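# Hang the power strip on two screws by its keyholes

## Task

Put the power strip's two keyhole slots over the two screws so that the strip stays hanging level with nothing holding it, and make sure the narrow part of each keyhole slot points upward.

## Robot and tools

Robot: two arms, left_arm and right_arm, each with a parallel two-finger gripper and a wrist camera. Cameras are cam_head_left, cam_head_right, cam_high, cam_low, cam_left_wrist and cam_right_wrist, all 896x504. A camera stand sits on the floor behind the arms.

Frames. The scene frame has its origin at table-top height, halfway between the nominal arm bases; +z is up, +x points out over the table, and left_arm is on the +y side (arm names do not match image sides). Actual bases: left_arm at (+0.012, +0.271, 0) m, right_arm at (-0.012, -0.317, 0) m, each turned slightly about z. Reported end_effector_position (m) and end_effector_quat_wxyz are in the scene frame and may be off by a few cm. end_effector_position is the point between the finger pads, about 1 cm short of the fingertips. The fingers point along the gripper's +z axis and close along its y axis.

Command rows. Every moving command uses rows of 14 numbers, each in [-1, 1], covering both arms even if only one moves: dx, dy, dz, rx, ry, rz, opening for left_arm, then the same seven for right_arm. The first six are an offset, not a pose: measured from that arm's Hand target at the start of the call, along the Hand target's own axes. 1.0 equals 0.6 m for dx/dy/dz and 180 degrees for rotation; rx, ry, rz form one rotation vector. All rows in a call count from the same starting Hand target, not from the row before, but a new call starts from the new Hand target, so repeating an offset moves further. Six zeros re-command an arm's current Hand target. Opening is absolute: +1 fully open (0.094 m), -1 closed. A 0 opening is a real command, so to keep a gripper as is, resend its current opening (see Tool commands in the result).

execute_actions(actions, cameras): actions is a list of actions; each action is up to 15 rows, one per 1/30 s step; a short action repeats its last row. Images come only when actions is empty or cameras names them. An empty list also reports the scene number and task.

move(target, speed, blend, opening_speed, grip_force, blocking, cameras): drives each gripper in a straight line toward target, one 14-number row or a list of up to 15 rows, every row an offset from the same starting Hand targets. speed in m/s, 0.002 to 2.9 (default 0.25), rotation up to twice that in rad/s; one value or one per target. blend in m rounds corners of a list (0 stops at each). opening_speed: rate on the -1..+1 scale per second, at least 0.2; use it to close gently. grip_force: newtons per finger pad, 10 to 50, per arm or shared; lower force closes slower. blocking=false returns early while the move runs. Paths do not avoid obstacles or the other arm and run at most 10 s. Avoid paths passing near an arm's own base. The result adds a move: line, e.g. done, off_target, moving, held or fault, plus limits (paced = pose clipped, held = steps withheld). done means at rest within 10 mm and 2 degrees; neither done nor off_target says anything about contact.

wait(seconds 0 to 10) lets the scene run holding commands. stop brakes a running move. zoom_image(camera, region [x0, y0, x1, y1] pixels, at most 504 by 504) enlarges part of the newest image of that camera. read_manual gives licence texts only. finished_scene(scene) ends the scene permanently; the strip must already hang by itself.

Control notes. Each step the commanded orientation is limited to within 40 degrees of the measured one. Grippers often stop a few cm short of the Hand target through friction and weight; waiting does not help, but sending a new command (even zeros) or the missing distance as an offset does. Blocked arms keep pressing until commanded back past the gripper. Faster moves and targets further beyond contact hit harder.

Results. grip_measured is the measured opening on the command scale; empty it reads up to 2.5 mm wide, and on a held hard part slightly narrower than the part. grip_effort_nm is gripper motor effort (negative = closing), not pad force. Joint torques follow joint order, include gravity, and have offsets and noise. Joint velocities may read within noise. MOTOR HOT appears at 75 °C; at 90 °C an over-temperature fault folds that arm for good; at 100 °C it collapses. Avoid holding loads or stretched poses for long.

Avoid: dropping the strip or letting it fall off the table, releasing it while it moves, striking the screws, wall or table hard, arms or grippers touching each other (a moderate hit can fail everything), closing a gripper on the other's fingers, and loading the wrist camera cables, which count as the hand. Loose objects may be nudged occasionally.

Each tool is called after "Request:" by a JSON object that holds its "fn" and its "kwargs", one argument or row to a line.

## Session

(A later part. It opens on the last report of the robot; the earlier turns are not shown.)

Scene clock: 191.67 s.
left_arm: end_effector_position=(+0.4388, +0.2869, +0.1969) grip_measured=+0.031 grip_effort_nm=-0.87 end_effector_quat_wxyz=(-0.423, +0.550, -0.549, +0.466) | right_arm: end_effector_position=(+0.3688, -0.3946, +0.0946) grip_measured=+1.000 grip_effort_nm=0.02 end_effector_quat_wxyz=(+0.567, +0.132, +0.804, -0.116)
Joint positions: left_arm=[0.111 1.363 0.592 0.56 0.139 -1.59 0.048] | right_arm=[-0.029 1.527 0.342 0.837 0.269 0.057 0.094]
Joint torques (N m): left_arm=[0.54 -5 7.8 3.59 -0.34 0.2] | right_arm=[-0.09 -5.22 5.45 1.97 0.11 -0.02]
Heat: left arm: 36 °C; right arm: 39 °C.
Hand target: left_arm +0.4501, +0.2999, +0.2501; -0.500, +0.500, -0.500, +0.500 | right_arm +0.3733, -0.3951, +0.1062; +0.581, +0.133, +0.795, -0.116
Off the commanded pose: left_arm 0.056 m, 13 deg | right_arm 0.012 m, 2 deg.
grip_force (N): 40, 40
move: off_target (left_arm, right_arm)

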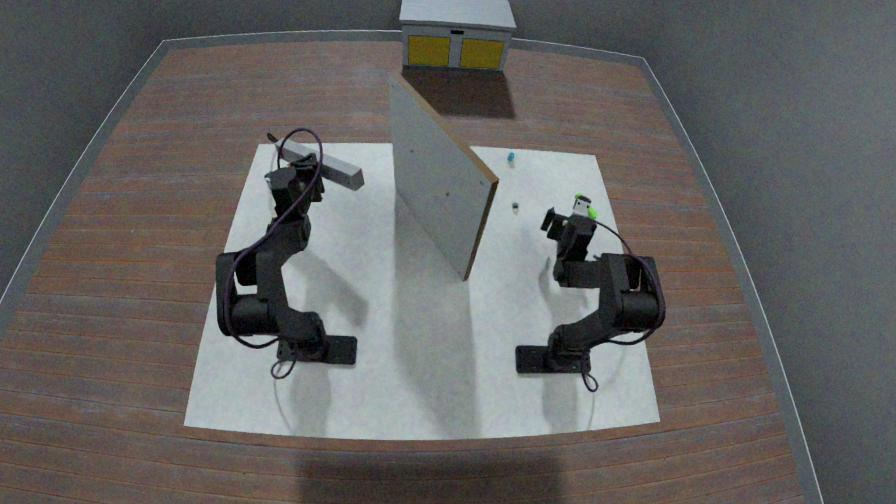

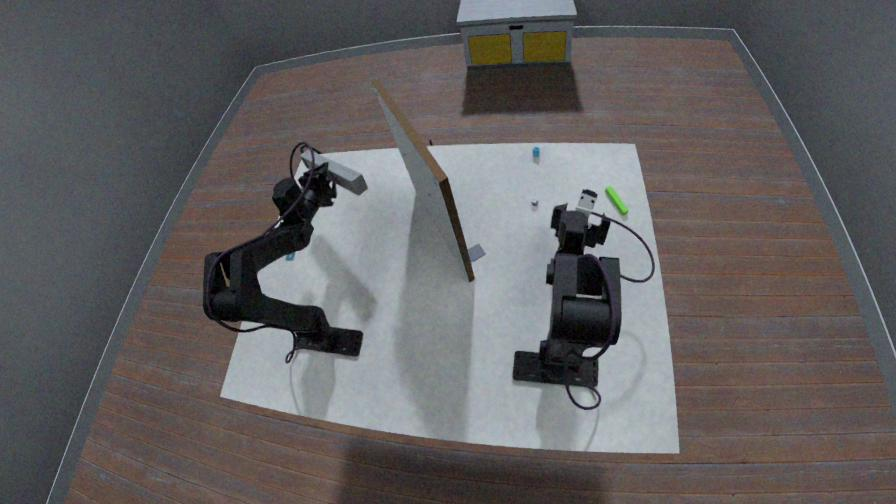

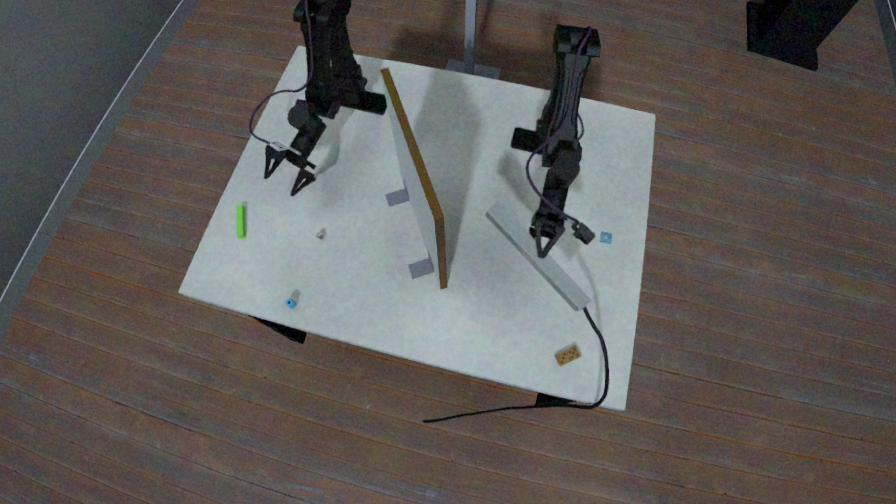

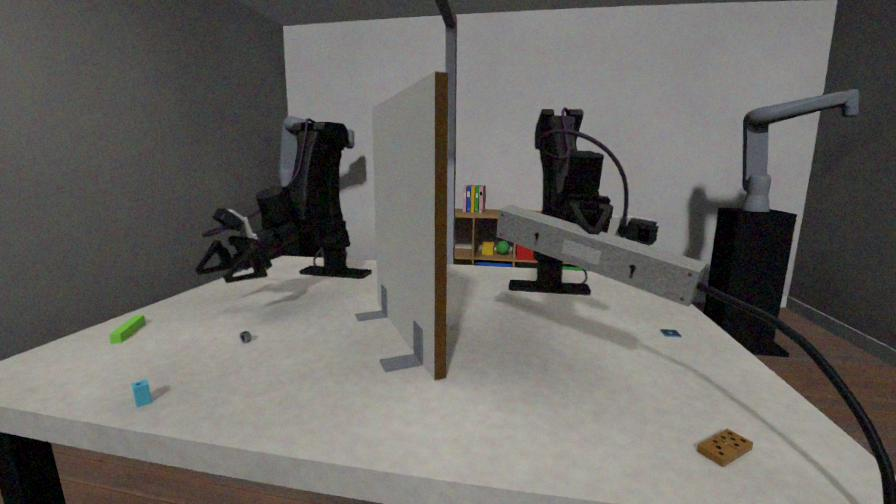

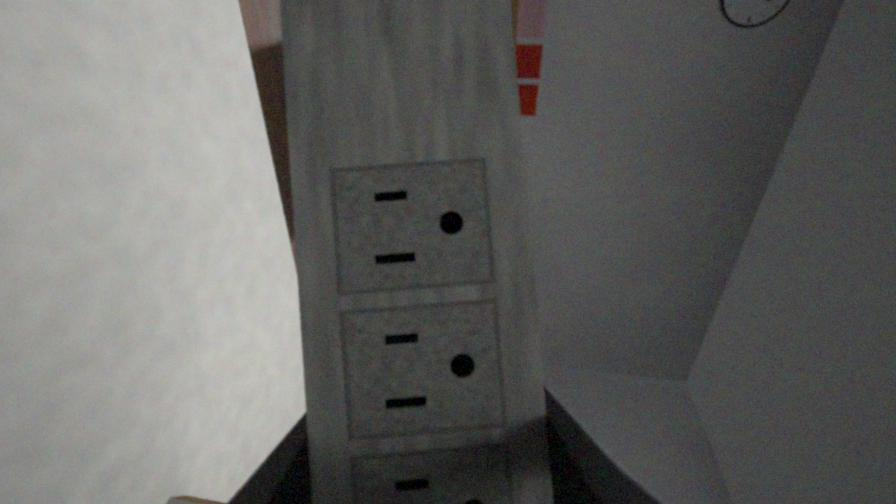

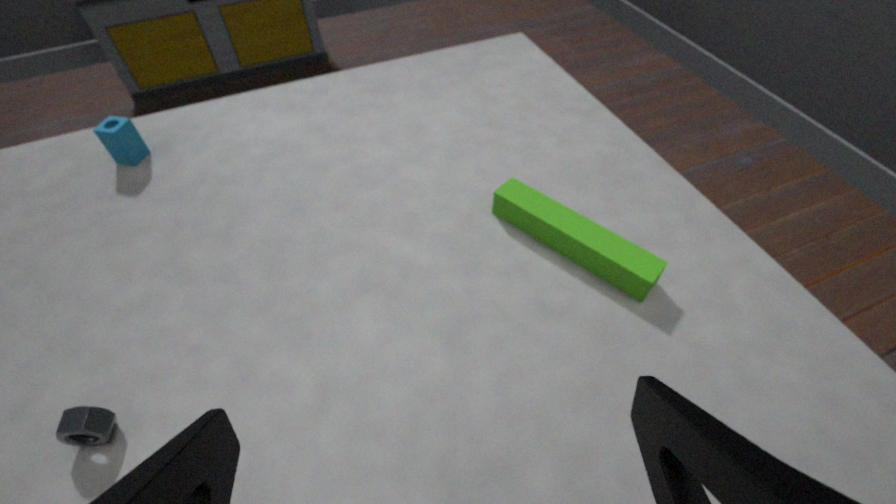

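Request:
{"fn": "move", "kwargs": {
  "target": [0,0.15,-0.083,-0.251,0.251,0.453,-0.3,0,0,0,0,0,0,1],
  "speed": 0.2,
  "grip_force": 50,
  "cameras": ["cam_low","cam_left_wrist","cam_high","cam_head_left"]
}}

Scene clock: 236.03 s.
left_arm: end_effector_position=(+0.3837, +0.3029, +0.1354) grip_measured=+0.025 grip_effort_nm=-1.05 end_effector_quat_wxyz=(+0.243, -0.014, +0.970, -0.003) | right_arm: end_effector_position=(+0.3688, -0.3946, +0.0946) grip_measured=+1.000 grip_effort_nm=0.02 end_effector_quat_wxyz=(+0.567, +0.132, +0.804, -0.116)
Joint positions: left_arm=[0.124 1.513 1.172 -0.741 0.05 0.065 0.048] | right_arm=[-0.029 1.527 0.342 0.837 0.269 0.057 0.094]
Joint torques (N m): left_arm=[-0.58 -5.63 11.93 0.96 0.01 0.17] | right_arm=[-0.02 -5.12 5.35 1.96 0.08 0]
Heat: left arm: 46 °C; right arm: 40 °C.
Hand target: left_arm +0.4003, +0.2999, +0.1601; +0.276, +0.000, +0.961, +0.000 | right_arm +0.3733, -0.3951, +0.1062; +0.581, +0.133, +0.795, -0.116
Off the commanded pose: left_arm 0.030 m, 4 deg | right_arm 0.012 m, 2 deg.
move: off_target (left_arm, right_arm)
Images, in order (width x height): cam_head_left 896x504, cam_high 896x504, cam_low 896x504, cam_left_wrist 896x504.

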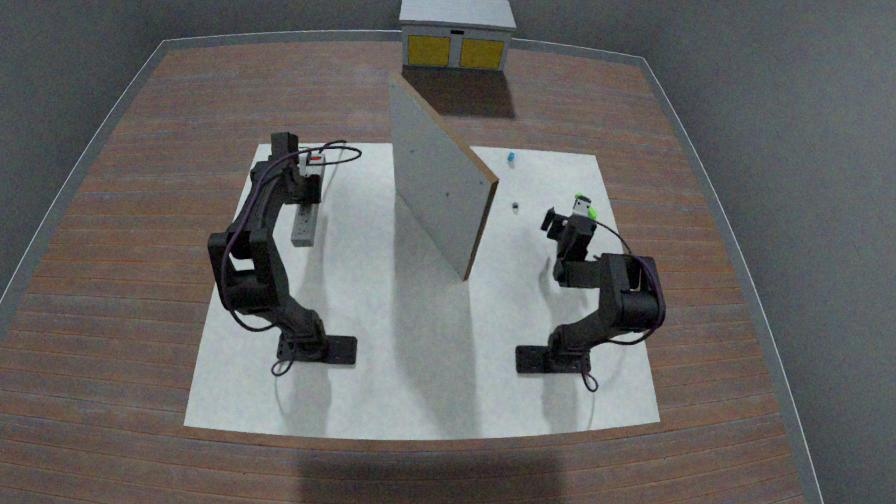

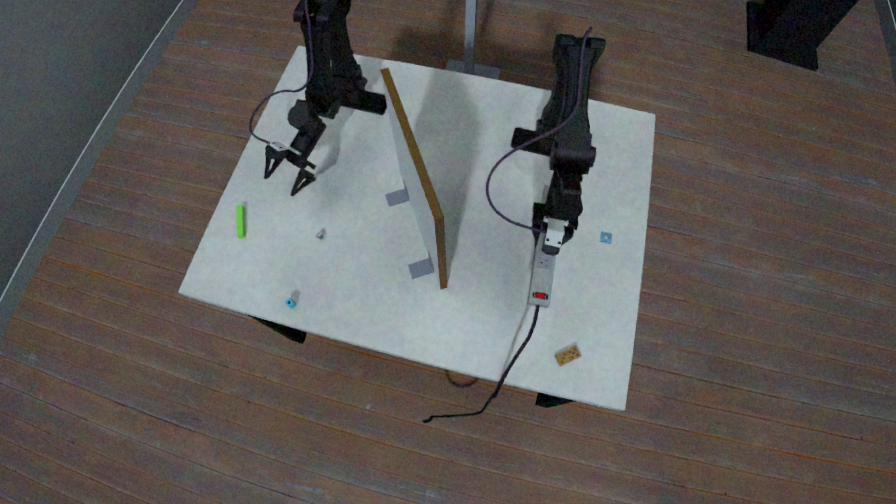

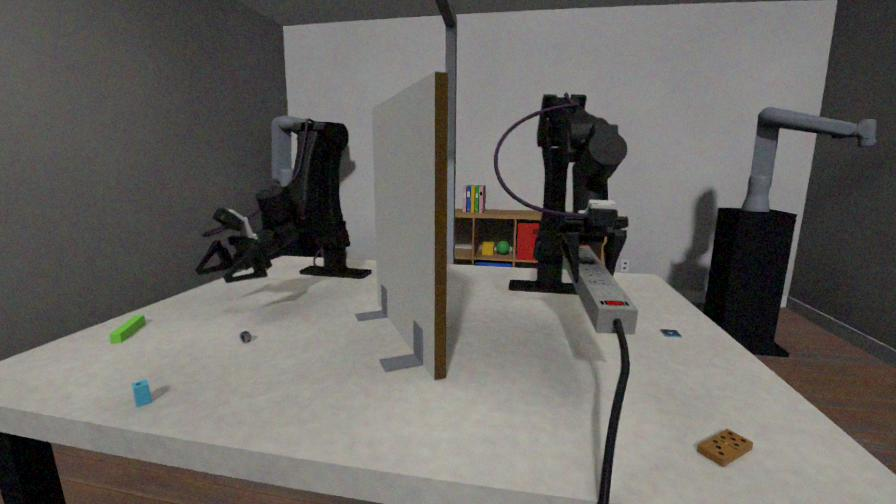

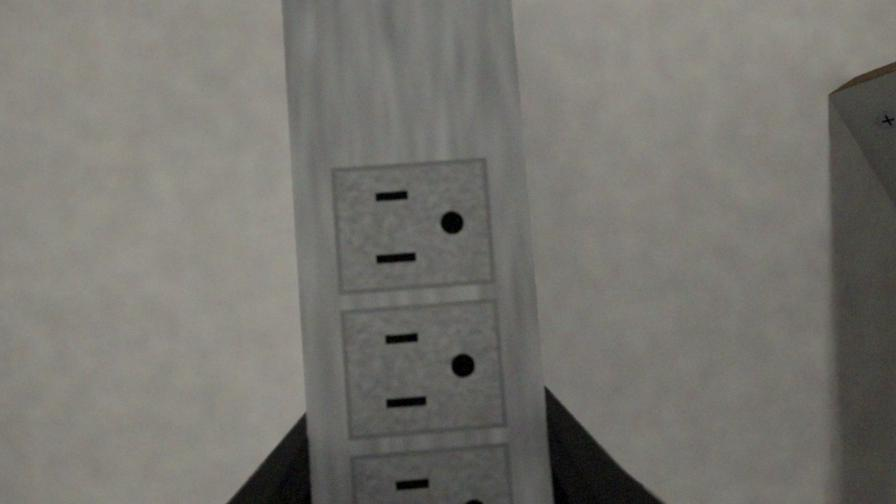

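Request:
{"fn": "move", "kwargs": {
  "target": [0.0875,0,0.14,0,0,0,-0.3,0,0,0,0,0,0,1],
  "speed": 0.12,
  "cameras": ["cam_low","cam_high"]
}}

Scene clock: 243.60 s.
left_arm: end_effector_position=(+0.3883, +0.3041, +0.0563) grip_measured=+0.025 grip_effort_nm=-1.05 end_effector_quat_wxyz=(+0.252, -0.014, +0.968, -0.001) | right_arm: end_effector_position=(+0.3688, -0.3946, +0.0946) grip_measured=+1.000 grip_effort_nm=0.02 end_effector_quat_wxyz=(+0.567, +0.132, +0.804, -0.116)
Joint positions: left_arm=[0.124 1.601 0.922 -0.385 0.046 0.066 0.048] | right_arm=[-0.029 1.527 0.342 0.837 0.269 0.057 0.094]
Joint torques (N m): left_arm=[-0.64 -5.45 6.37 1.48 0.06 0.18] | right_arm=[-0.1 -5.01 5.44 1.97 0.11 0]
Heat: left arm: 42 °C; right arm: 40 °C.
Hand target: left_arm +0.4004, +0.2999, +0.0611; +0.276, +0.000, +0.961, +0.000 | right_arm +0.3733, -0.3951, +0.1062; +0.581, +0.133, +0.795, -0.116
Off the commanded pose: left_arm 0.014 m, 3 deg | right_arm 0.012 m, 2 deg.
move: off_target (left_arm, right_arm)
Images, in order (width x height): cam_high 896x504, cam_low 896x504.

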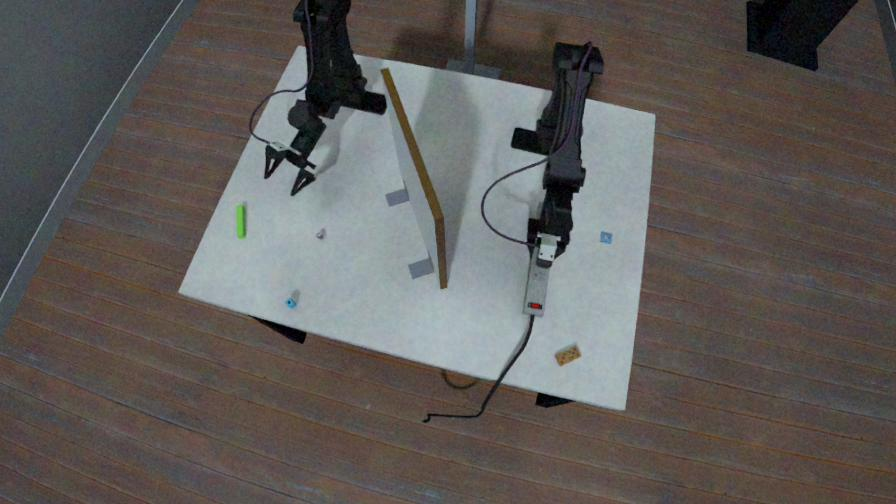

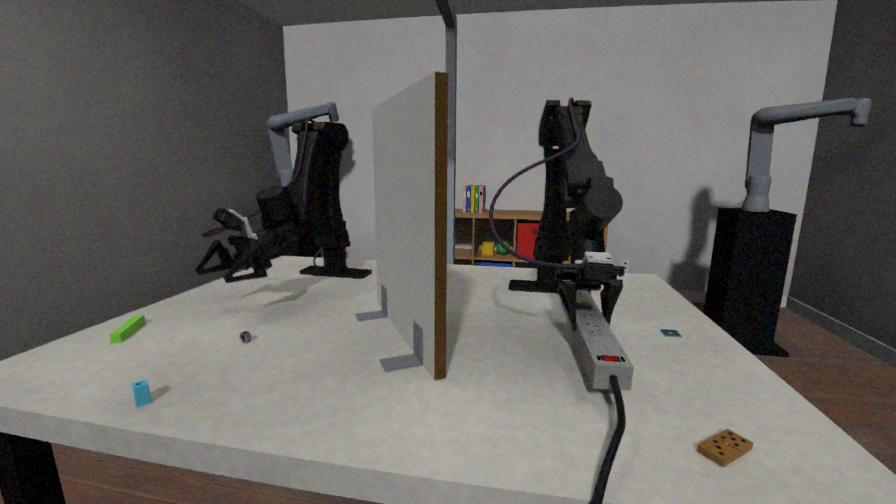

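Request:
{"fn": "move", "kwargs": {
  "target": [0.028,0,0.045,0,0,0,-0.3,0,0,0,0,0,0,1],
  "speed": 0.05,
  "cameras": ["cam_low","cam_left_wrist"]
}}

Scene clock: 249.03 s.
left_arm: end_effector_position=(+0.3939, +0.3047, +0.0294) grip_measured=+0.025 grip_effort_nm=-1.05 end_effector_quat_wxyz=(+0.263, -0.014, +0.965, +0.000) | right_arm: end_effector_position=(+0.3688, -0.3946, +0.0946) grip_measured=+1.000 grip_effort_nm=0.02 end_effector_quat_wxyz=(+0.567, +0.132, +0.804, -0.116)
Joint positions: left_arm=[0.124 1.664 0.854 -0.231 0.046 0.066 0.048] | right_arm=[-0.029 1.527 0.342 0.837 0.269 0.057 0.094]
Joint torques (N m): left_arm=[-0.68 -5.35 5.57 1.41 0.06 0.18] | right_arm=[-0.1 -5.18 5.56 1.96 0.07 -0.02]
Heat: left arm: 40 °C; right arm: 40 °C.
Hand target: left_arm +0.4004, +0.2999, +0.0293; +0.276, +0.000, +0.961, +0.000 | right_arm +0.3733, -0.3951, +0.1062; +0.581, +0.133, +0.795, -0.116
Off the commanded pose: left_arm 0.008 m, 2 deg | right_arm 0.012 m, 2 deg.
move: off_target (right_arm)
Images, in order (width x height): cam_low 896x504, cam_left_wrist 896x504.

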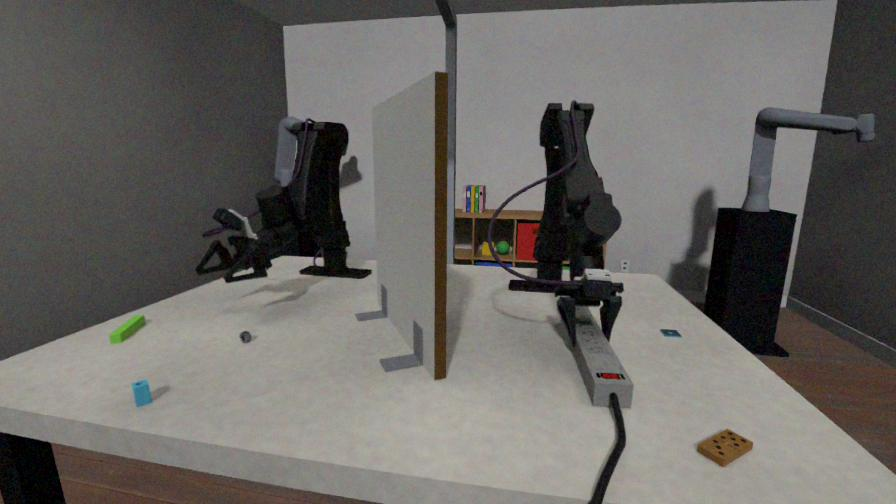

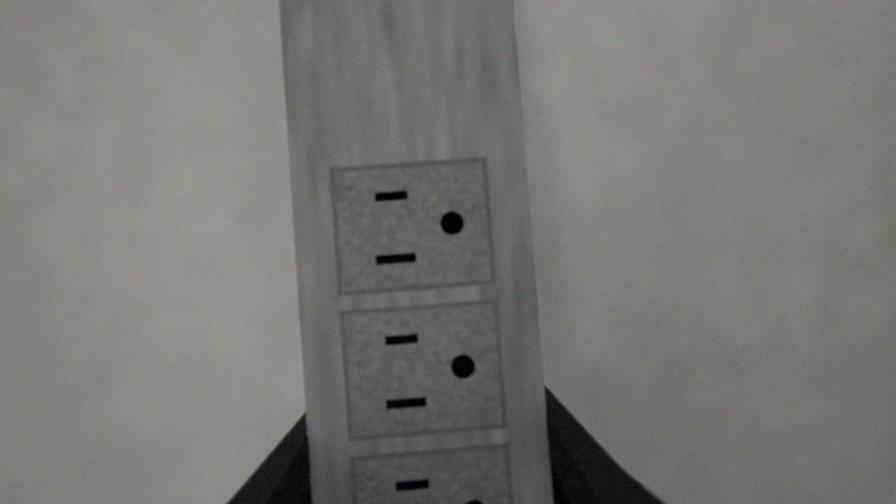

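Request:
{"fn": "move", "kwargs": {
  "target": [0.0053,0,0.0085,0,0,0,-0.3,0,0,0,0,0,0,1],
  "speed": 0.05,
  "cameras": ["cam_low","cam_left_wrist"]
}}

Request:
{"fn": "zoom_image", "kwargs": {
  "camera": "cam_low",
  "region": [520, 260, 680, 420]
}}

Scene clock: 253.30 s.
left_arm: end_effector_position=(+0.3973, +0.3051, +0.0262) grip_measured=+0.025 grip_effort_nm=-1.05 end_effector_quat_wxyz=(+0.270, -0.013, +0.963, +0.001) | right_arm: end_effector_position=(+0.3688, -0.3946, +0.0946) grip_measured=+1.000 grip_effort_nm=0.02 end_effector_quat_wxyz=(+0.567, +0.132, +0.804, -0.116)
Joint positions: left_arm=[0.124 1.676 0.843 -0.193 0.046 0.066 0.048] | right_arm=[-0.029 1.527 0.342 0.837 0.269 0.057 0.094]
Joint torques (N m): left_arm=[-0.65 -5.23 5.37 1.32 0.07 0.17] | right_arm=[-0.08 -5.07 5.41 2 0.11 0]
Heat: left arm: 40 °C; right arm: 40 °C.
Hand target: left_arm +0.4005, +0.2999, +0.0233; +0.276, +0.000, +0.961, +0.000 | right_arm +0.3733, -0.3951, +0.1062; +0.581, +0.133, +0.795, -0.116
Off the commanded pose: left_arm 0.007 m, 2 deg | right_arm 0.012 m, 2 deg.
move: off_target (right_arm)
Images, in order (width x height): cam_low 896x504, cam_left_wrist 896x504.

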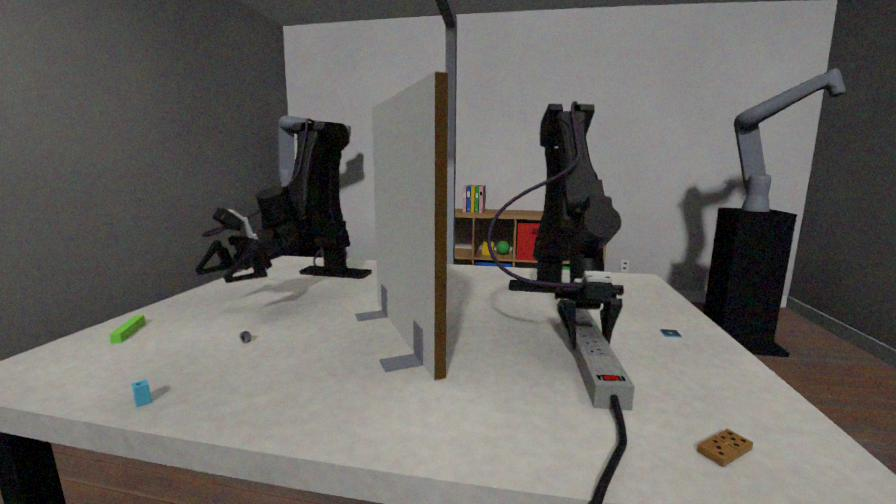

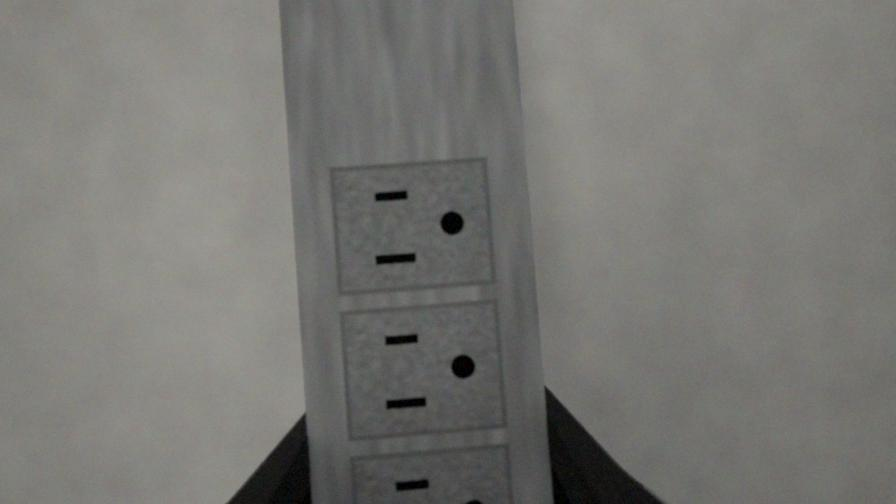

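Scaled by 3.150.

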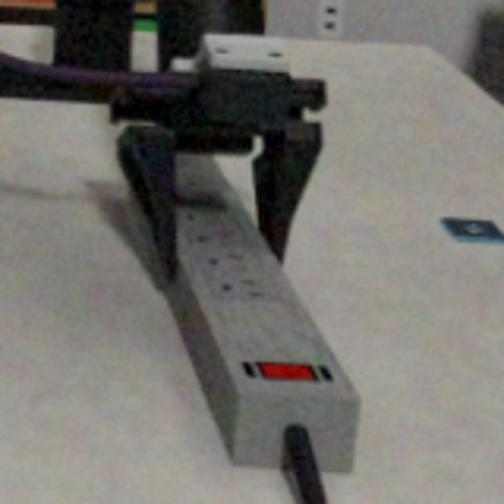

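Request:
{"fn": "move", "kwargs": {
  "target": [0.0035,0,0.0057,0,0,0,-0.3,0,0,0,0,0,0,1],
  "speed": 0.05
}}

Request:
{"fn": "move", "kwargs": {
  "target": [0,0,0,0,0,0,0.5,0,0,0,0,0,0,1],
  "opening_speed": 0.6,
  "cameras": ["cam_low","cam_left_wrist"]
}}

Scene clock: 260.20 s.
left_arm: end_effector_position=(+0.3993, +0.3053, +0.0256) grip_measured=+0.025 grip_effort_nm=-1.05 end_effector_quat_wxyz=(+0.275, -0.013, +0.961, +0.002) | right_arm: end_effector_position=(+0.3688, -0.3946, +0.0946) grip_measured=+1.000 grip_effort_nm=0.02 end_effector_quat_wxyz=(+0.567, +0.132, +0.804, -0.116)
Joint positions: left_arm=[0.124 1.681 0.84 -0.176 0.046 0.066 0.048] | right_arm=[-0.029 1.527 0.342 0.837 0.269 0.057 0.094]
Joint torques (N m): left_arm=[-0.59 -4.96 4.98 1.31 0.08 0.17] | right_arm=[0.08 -5.12 5.46 1.98 0.08 -0.01]
Heat: left arm: 38 °C; right arm: 41 °C.
Hand target: left_arm +0.4005, +0.2999, +0.0192; +0.276, +0.000, +0.961, +0.000 | right_arm +0.3733, -0.3951, +0.1062; +0.581, +0.133, +0.795, -0.116
Off the commanded pose: left_arm 0.008 m, 2 deg | right_arm 0.012 m, 2 deg.
move: off_target (right_arm)

Scene clock: 262.07 s.
left_arm: end_effector_position=(+0.3984, +0.3052, +0.0247) grip_measured=+0.498 grip_effort_nm=0.06 end_effector_quat_wxyz=(+0.273, -0.012, +0.962, +0.002) | right_arm: end_effector_position=(+0.3688, -0.3946, +0.0946) grip_measured=+1.000 grip_effort_nm=0.02 end_effector_quat_wxyz=(+0.567, +0.132, +0.804, -0.116)
Joint positions: left_arm=[0.124 1.681 0.837 -0.175 0.046 0.07 0.07] | right_arm=[-0.029 1.527 0.342 0.837 0.269 0.057 0.094]
Joint torques (N m): left_arm=[-0.59 -5 5.15 1.31 0.09 0.14] | right_arm=[-0.03 -5.09 5.37 1.95 0.1 0.02]
Heat: left arm: 38 °C; right arm: 41 °C.
Hand target: left_arm +0.4005, +0.2999, +0.0193; +0.276, +0.000, +0.961, +0.000 | right_arm +0.3733, -0.3951, +0.1062; +0.581, +0.133, +0.795, -0.116
Off the commanded pose: left_arm 0.008 m, 1 deg | right_arm 0.012 m, 2 deg.
move: off_target (right_arm)
Images, in order (width x height): cam_low 896x504, cam_left_wrist 896x504.

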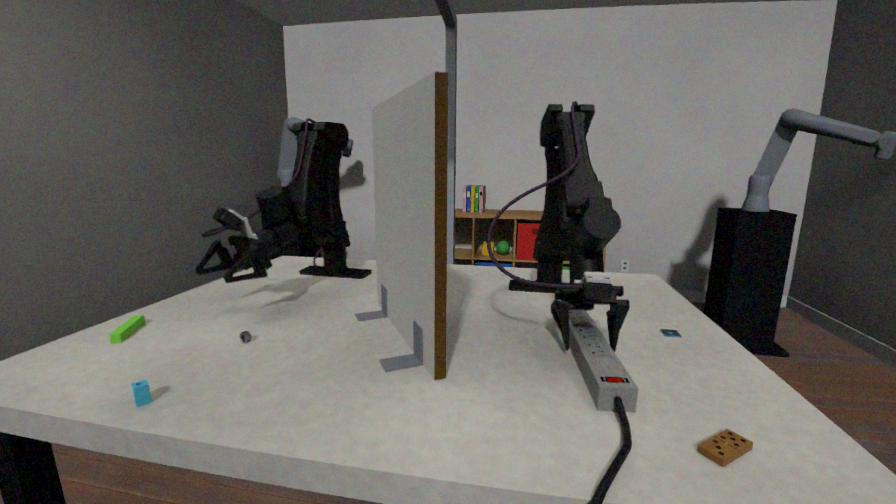

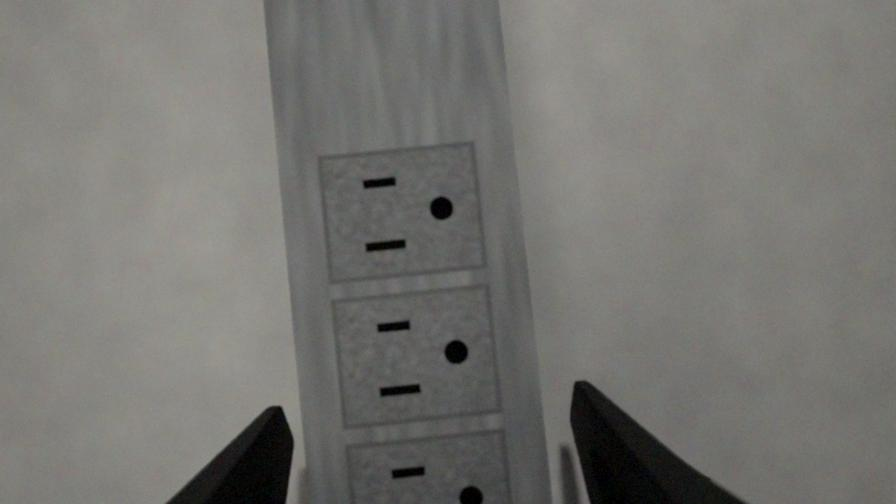

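Request:
{"fn": "move", "kwargs": {
  "target": [
    [-0.0663,0,-0.106,0,0,0,0.9,0,0,0,0,0,0,1],
    [-0.083,0.016,-0.0778,-0.0047,0.1786,-0.0165,0.9,0,0,0,0,0,0,1]
  ],
  "speed": 0.15,
  "blend": 0.02,
  "cameras": ["cam_high","cam_left_wrist"]
}}

Scene clock: 294.83 s.
left_arm: end_effector_position=(+0.4140, +0.3134, +0.0842) grip_measured=+0.898 grip_effort_nm=0.06 end_effector_quat_wxyz=(+0.003, -0.030, +1.000, -0.005) | right_arm: end_effector_position=(+0.3688, -0.3946, +0.0946) grip_measured=+1.000 grip_effort_nm=0.02 end_effector_quat_wxyz=(+0.567, +0.132, +0.804, -0.116)
Joint positions: left_arm=[0.124 2.092 1.801 -1.275 0.01 0.047 0.089] | right_arm=[-0.029 1.527 0.342 0.837 0.269 0.057 0.094]
Joint torques (N m): left_arm=[-0.76 -7.73 8.98 -0.2 -0.14 -0.11] | right_arm=[0.01 -5.03 5.44 1.95 0.07 0.02]
Heat: left arm: 36 °C; right arm: 41 °C.
Hand target: left_arm +0.4180, +0.3095, +0.0852; -0.001, -0.026, +1.000, +0.000 | right_arm +0.3733, -0.3951, +0.1062; +0.581, +0.133, +0.795, -0.116
Off the commanded pose: left_arm 0.006 m, 1 deg | right_arm 0.012 m, 2 deg.
move: off_target (right_arm)
Images, in order (width x height): cam_high 896x504, cam_left_wrist 896x504.

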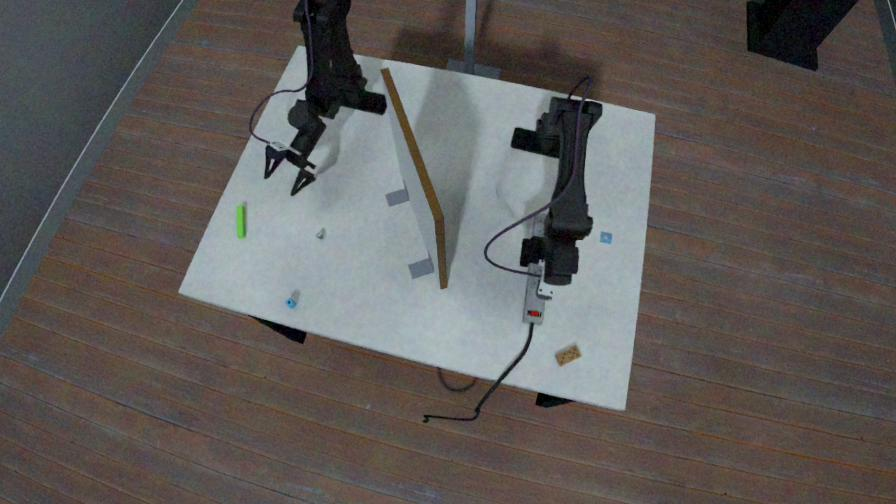

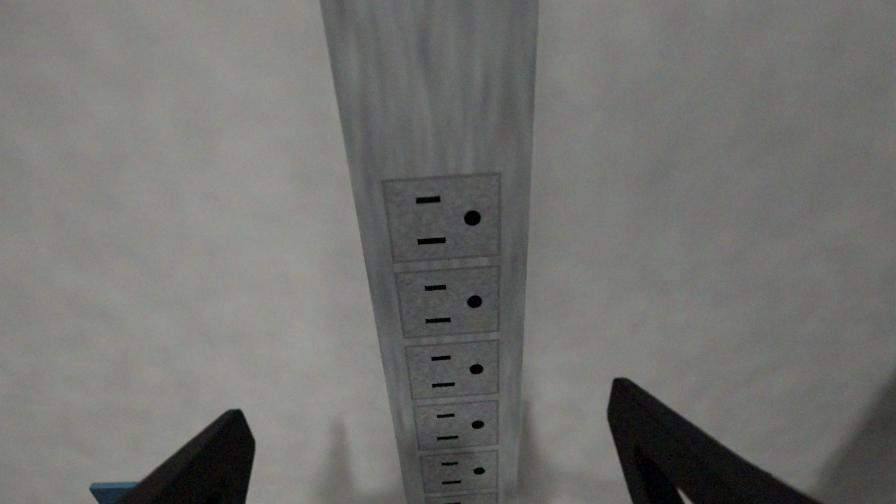

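Request:
{"fn": "move", "kwargs": {
  "target": [-0.0197,-0.0077,0.115,0,0,0,0.9,0,0,0,0,0,0,1],
  "speed": 0.1,
  "cameras": ["cam_low","cam_left_wrist"]
}}

Scene clock: 317.23 s.
left_arm: end_effector_position=(+0.4278, +0.3091, +0.0250) grip_measured=+0.898 grip_effort_nm=0.06 end_effector_quat_wxyz=(+0.001, -0.029, +1.000, -0.005) | right_arm: end_effector_position=(+0.3688, -0.3946, +0.0946) grip_measured=+1.000 grip_effort_nm=0.02 end_effector_quat_wxyz=(+0.567, +0.132, +0.804, -0.116)
Joint positions: left_arm=[0.111 2.185 1.71 -1.094 0.01 0.035 0.089] | right_arm=[-0.029 1.527 0.342 0.837 0.269 0.057 0.094]
Joint torques (N m): left_arm=[-0.64 -8.44 5.46 0.24 -0.11 -0.1] | right_arm=[-0.12 -5.05 5.48 1.98 0.09 0.02]
Heat: left arm: 38 °C; right arm: 42 °C.
Hand target: left_arm +0.4299, +0.3055, +0.0162; -0.001, -0.026, +1.000, +0.000 | right_arm +0.3733, -0.3951, +0.1062; +0.581, +0.133, +0.795, -0.116
Off the commanded pose: left_arm 0.010 m, 1 deg | right_arm 0.012 m, 2 deg.
move: off_target (right_arm)
Images, in order (width x height): cam_low 896x504, cam_left_wrist 896x504.

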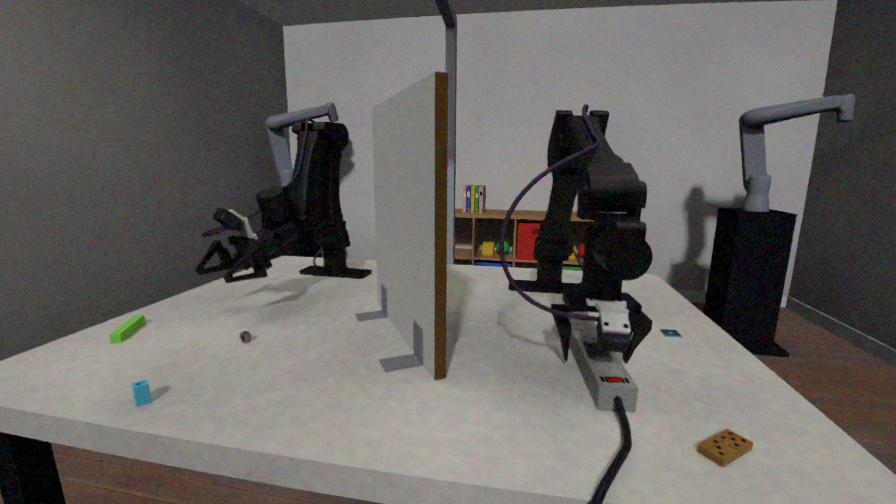

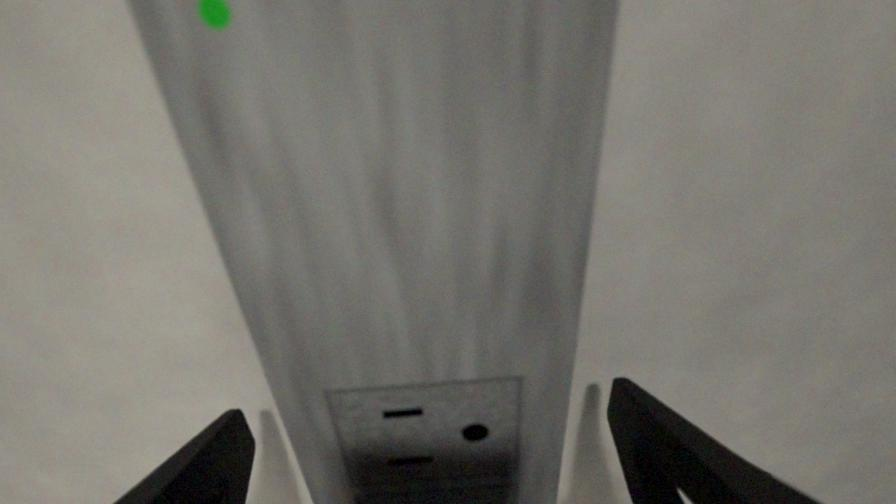

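Request:
{"fn": "move", "kwargs": {
  "target": [0,0,0,0,0,0,-0.4,0,0,0,0,0,0,1],
  "opening_speed": 0.7,
  "grip_force": 50
}}

Request:
{"fn": "move", "kwargs": {
  "target": [0,0,-0.13,0,0,0,-0.4,0,0,0,0,0,0,1],
  "speed": 0.1,
  "cameras": ["cam_low","cam_left_wrist"]
}}

Scene clock: 324.50 s.
left_arm: end_effector_position=(+0.4280, +0.3085, +0.0250) grip_measured=+0.026 grip_effort_nm=-1.05 end_effector_quat_wxyz=(+0.001, -0.029, +1.000, -0.005) | right_arm: end_effector_position=(+0.3688, -0.3946, +0.0946) grip_measured=+1.000 grip_effort_nm=0.02 end_effector_quat_wxyz=(+0.567, +0.132, +0.804, -0.116)
Joint positions: left_arm=[0.109 2.185 1.71 -1.094 0.01 0.034 0.048] | right_arm=[-0.029 1.527 0.342 0.837 0.269 0.057 0.094]
Joint torques (N m): left_arm=[-0.68 -8.44 5.38 0.25 -0.1 -0.11] | right_arm=[-0.01 -5.08 5.46 1.95 0.09 -0.01]
Heat: left arm: 37 °C; right arm: 42 °C.
Hand target: left_arm +0.4299, +0.3055, +0.0162; -0.001, -0.026, +1.000, +0.000 | right_arm +0.3733, -0.3951, +0.1062; +0.581, +0.133, +0.795, -0.116
Off the commanded pose: left_arm 0.010 m, 1 deg | right_arm 0.012 m, 2 deg.
move: off_target (right_arm)

Scene clock: 326.13 s.
left_arm: end_effector_position=(+0.4276, +0.3027, +0.0749) grip_measured=+0.026 grip_effort_nm=-1.05 end_effector_quat_wxyz=(-0.014, -0.022, +1.000, -0.006) | right_arm: end_effector_position=(+0.3688, -0.3946, +0.0946) grip_measured=+1.000 grip_effort_nm=0.02 end_effector_quat_wxyz=(+0.567, +0.132, +0.804, -0.116)
Joint positions: left_arm=[0.095 2.185 1.91 -1.324 0.01 0.033 0.048] | right_arm=[-0.029 1.527 0.342 0.837 0.269 0.057 0.094]
Joint torques (N m): left_arm=[-0.29 -11.36 9.55 -0.41 -0.11 -0.08] | right_arm=[0.01 -5.03 5.44 1.97 0.11 -0.02]
Heat: left arm: 37 °C; right arm: 42 °C.
Hand target: left_arm +0.4300, +0.3055, +0.0942; -0.001, -0.026, +1.000, +0.000 | right_arm +0.3733, -0.3951, +0.1062; +0.581, +0.133, +0.795, -0.116
Off the commanded pose: left_arm 0.020 m, 2 deg | right_arm 0.012 m, 2 deg.
move: off_target (left_arm, right_arm)
Images, in order (width x height): cam_low 896x504, cam_left_wrist 896x504.

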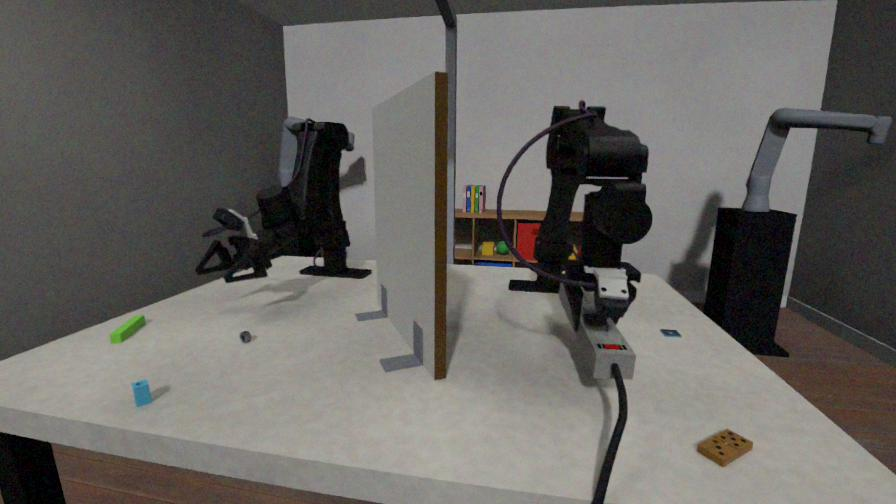

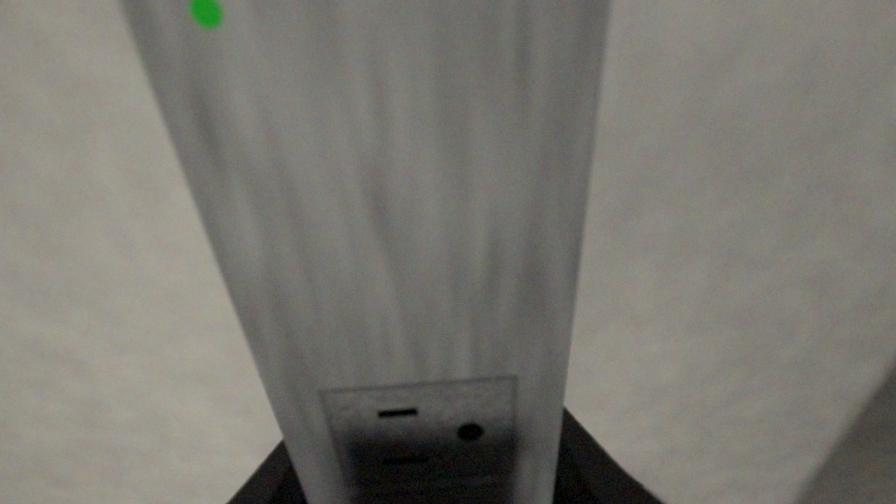

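Request:
{"fn": "move", "kwargs": {
  "target": [
    [0,0,-0.12,0,0,0,-0.4,0,0,0,0,0,0,1],
    [-0.0827,-0.0135,-0.31,-0.3768,-0.397,0.397,-0.4,0,0,0,0,0,0,1]
  ],
  "speed": 0.15,
  "blend": 0.04,
  "cameras": ["cam_low","cam_left_wrist","cam_high"]
}}

Request:
{"fn": "zoom_image", "kwargs": {
  "camera": "cam_low",
  "region": [440, 160, 740, 330]
}}

Scene clock: 357.27 s.
left_arm: end_effector_position=(+0.4727, +0.3117, +0.2363) grip_measured=+0.025 grip_effort_nm=-1.05 end_effector_quat_wxyz=(+0.435, +0.526, +0.556, +0.473) | right_arm: end_effector_position=(+0.3688, -0.3946, +0.0946) grip_measured=+1.000 grip_effort_nm=0.02 end_effector_quat_wxyz=(+0.567, +0.132, +0.804, -0.116)
Joint positions: left_arm=[0.114 1.435 0.785 0.476 0.026 1.59 0.048] | right_arm=[-0.029 1.527 0.342 0.837 0.269 0.057 0.094]
Joint torques (N m): left_arm=[0.28 -5.7 7.72 3.24 0.8 -0.17] | right_arm=[-0.05 -5.07 5.45 1.95 0.06 0.03]
Heat: left arm: 37 °C; right arm: 42 °C.
Hand target: left_arm +0.4804, +0.3000, +0.2801; +0.499, +0.500, +0.501, +0.499 | right_arm +0.3733, -0.3951, +0.1062; +0.581, +0.133, +0.795, -0.116
Off the commanded pose: left_arm 0.046 m, 11 deg | right_arm 0.012 m, 2 deg.
move: off_target (left_arm, right_arm); blend cut to 0.0361 m at target 1
Images, in order (width x height): cam_high 896x504, cam_low 896x504, cam_left_wrist 896x504.

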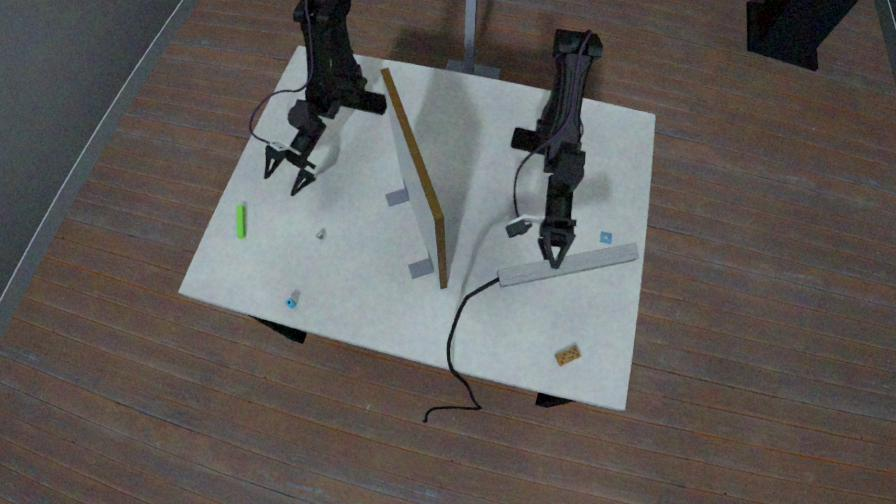

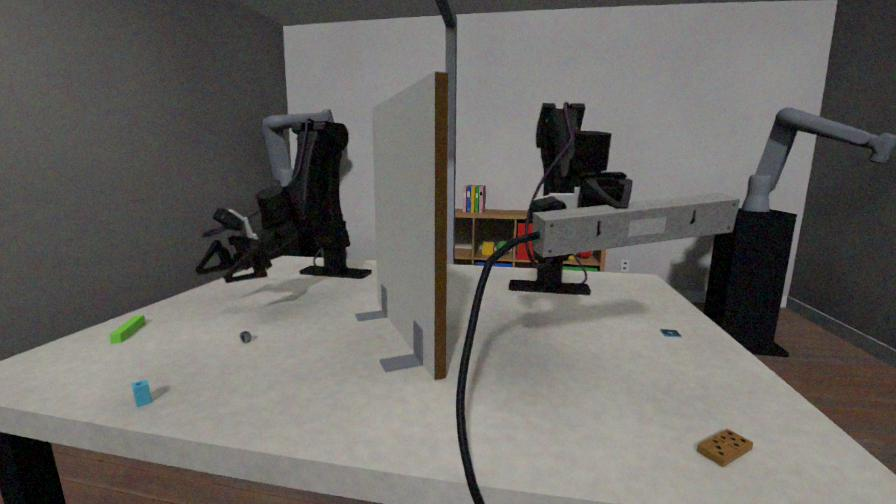

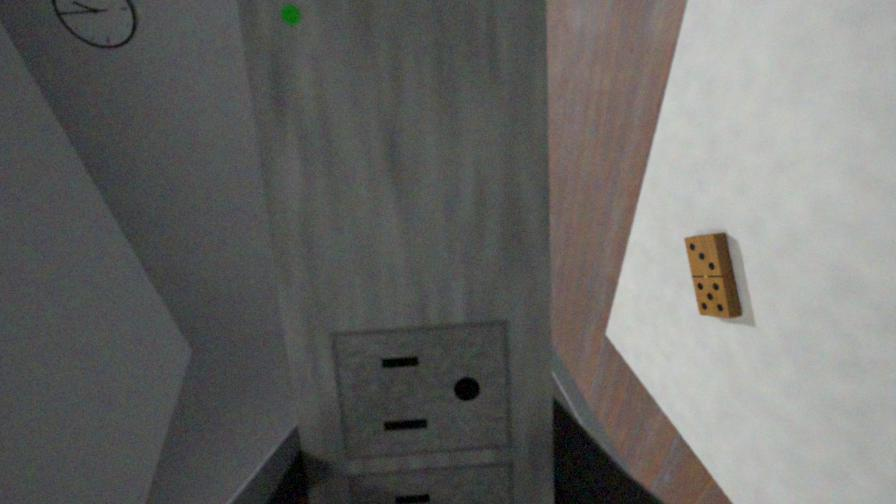

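Scaled by 1.680.

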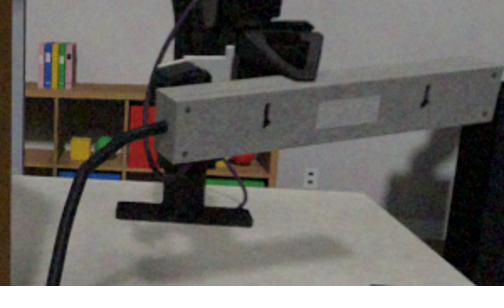

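Request:
{"fn": "zoom_image", "kwargs": {
  "camera": "cam_low",
  "region": [525, 195, 645, 265]
}}

Request:
{"fn": "zoom_image", "kwargs": {
  "camera": "cam_low",
  "region": [640, 185, 750, 250]
}}

Scaled by 4.200.

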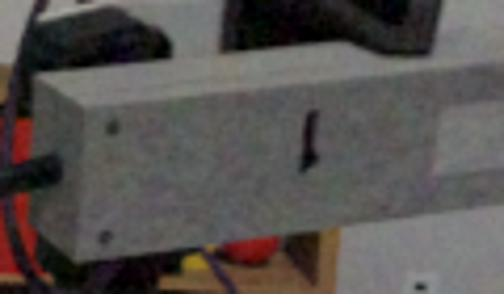

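Scaled by 4.582.

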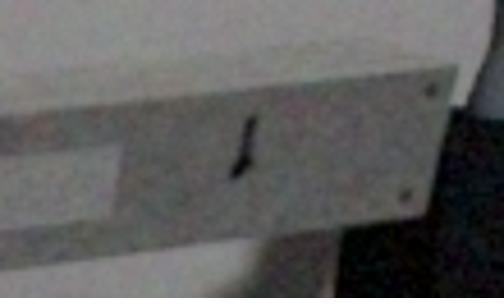

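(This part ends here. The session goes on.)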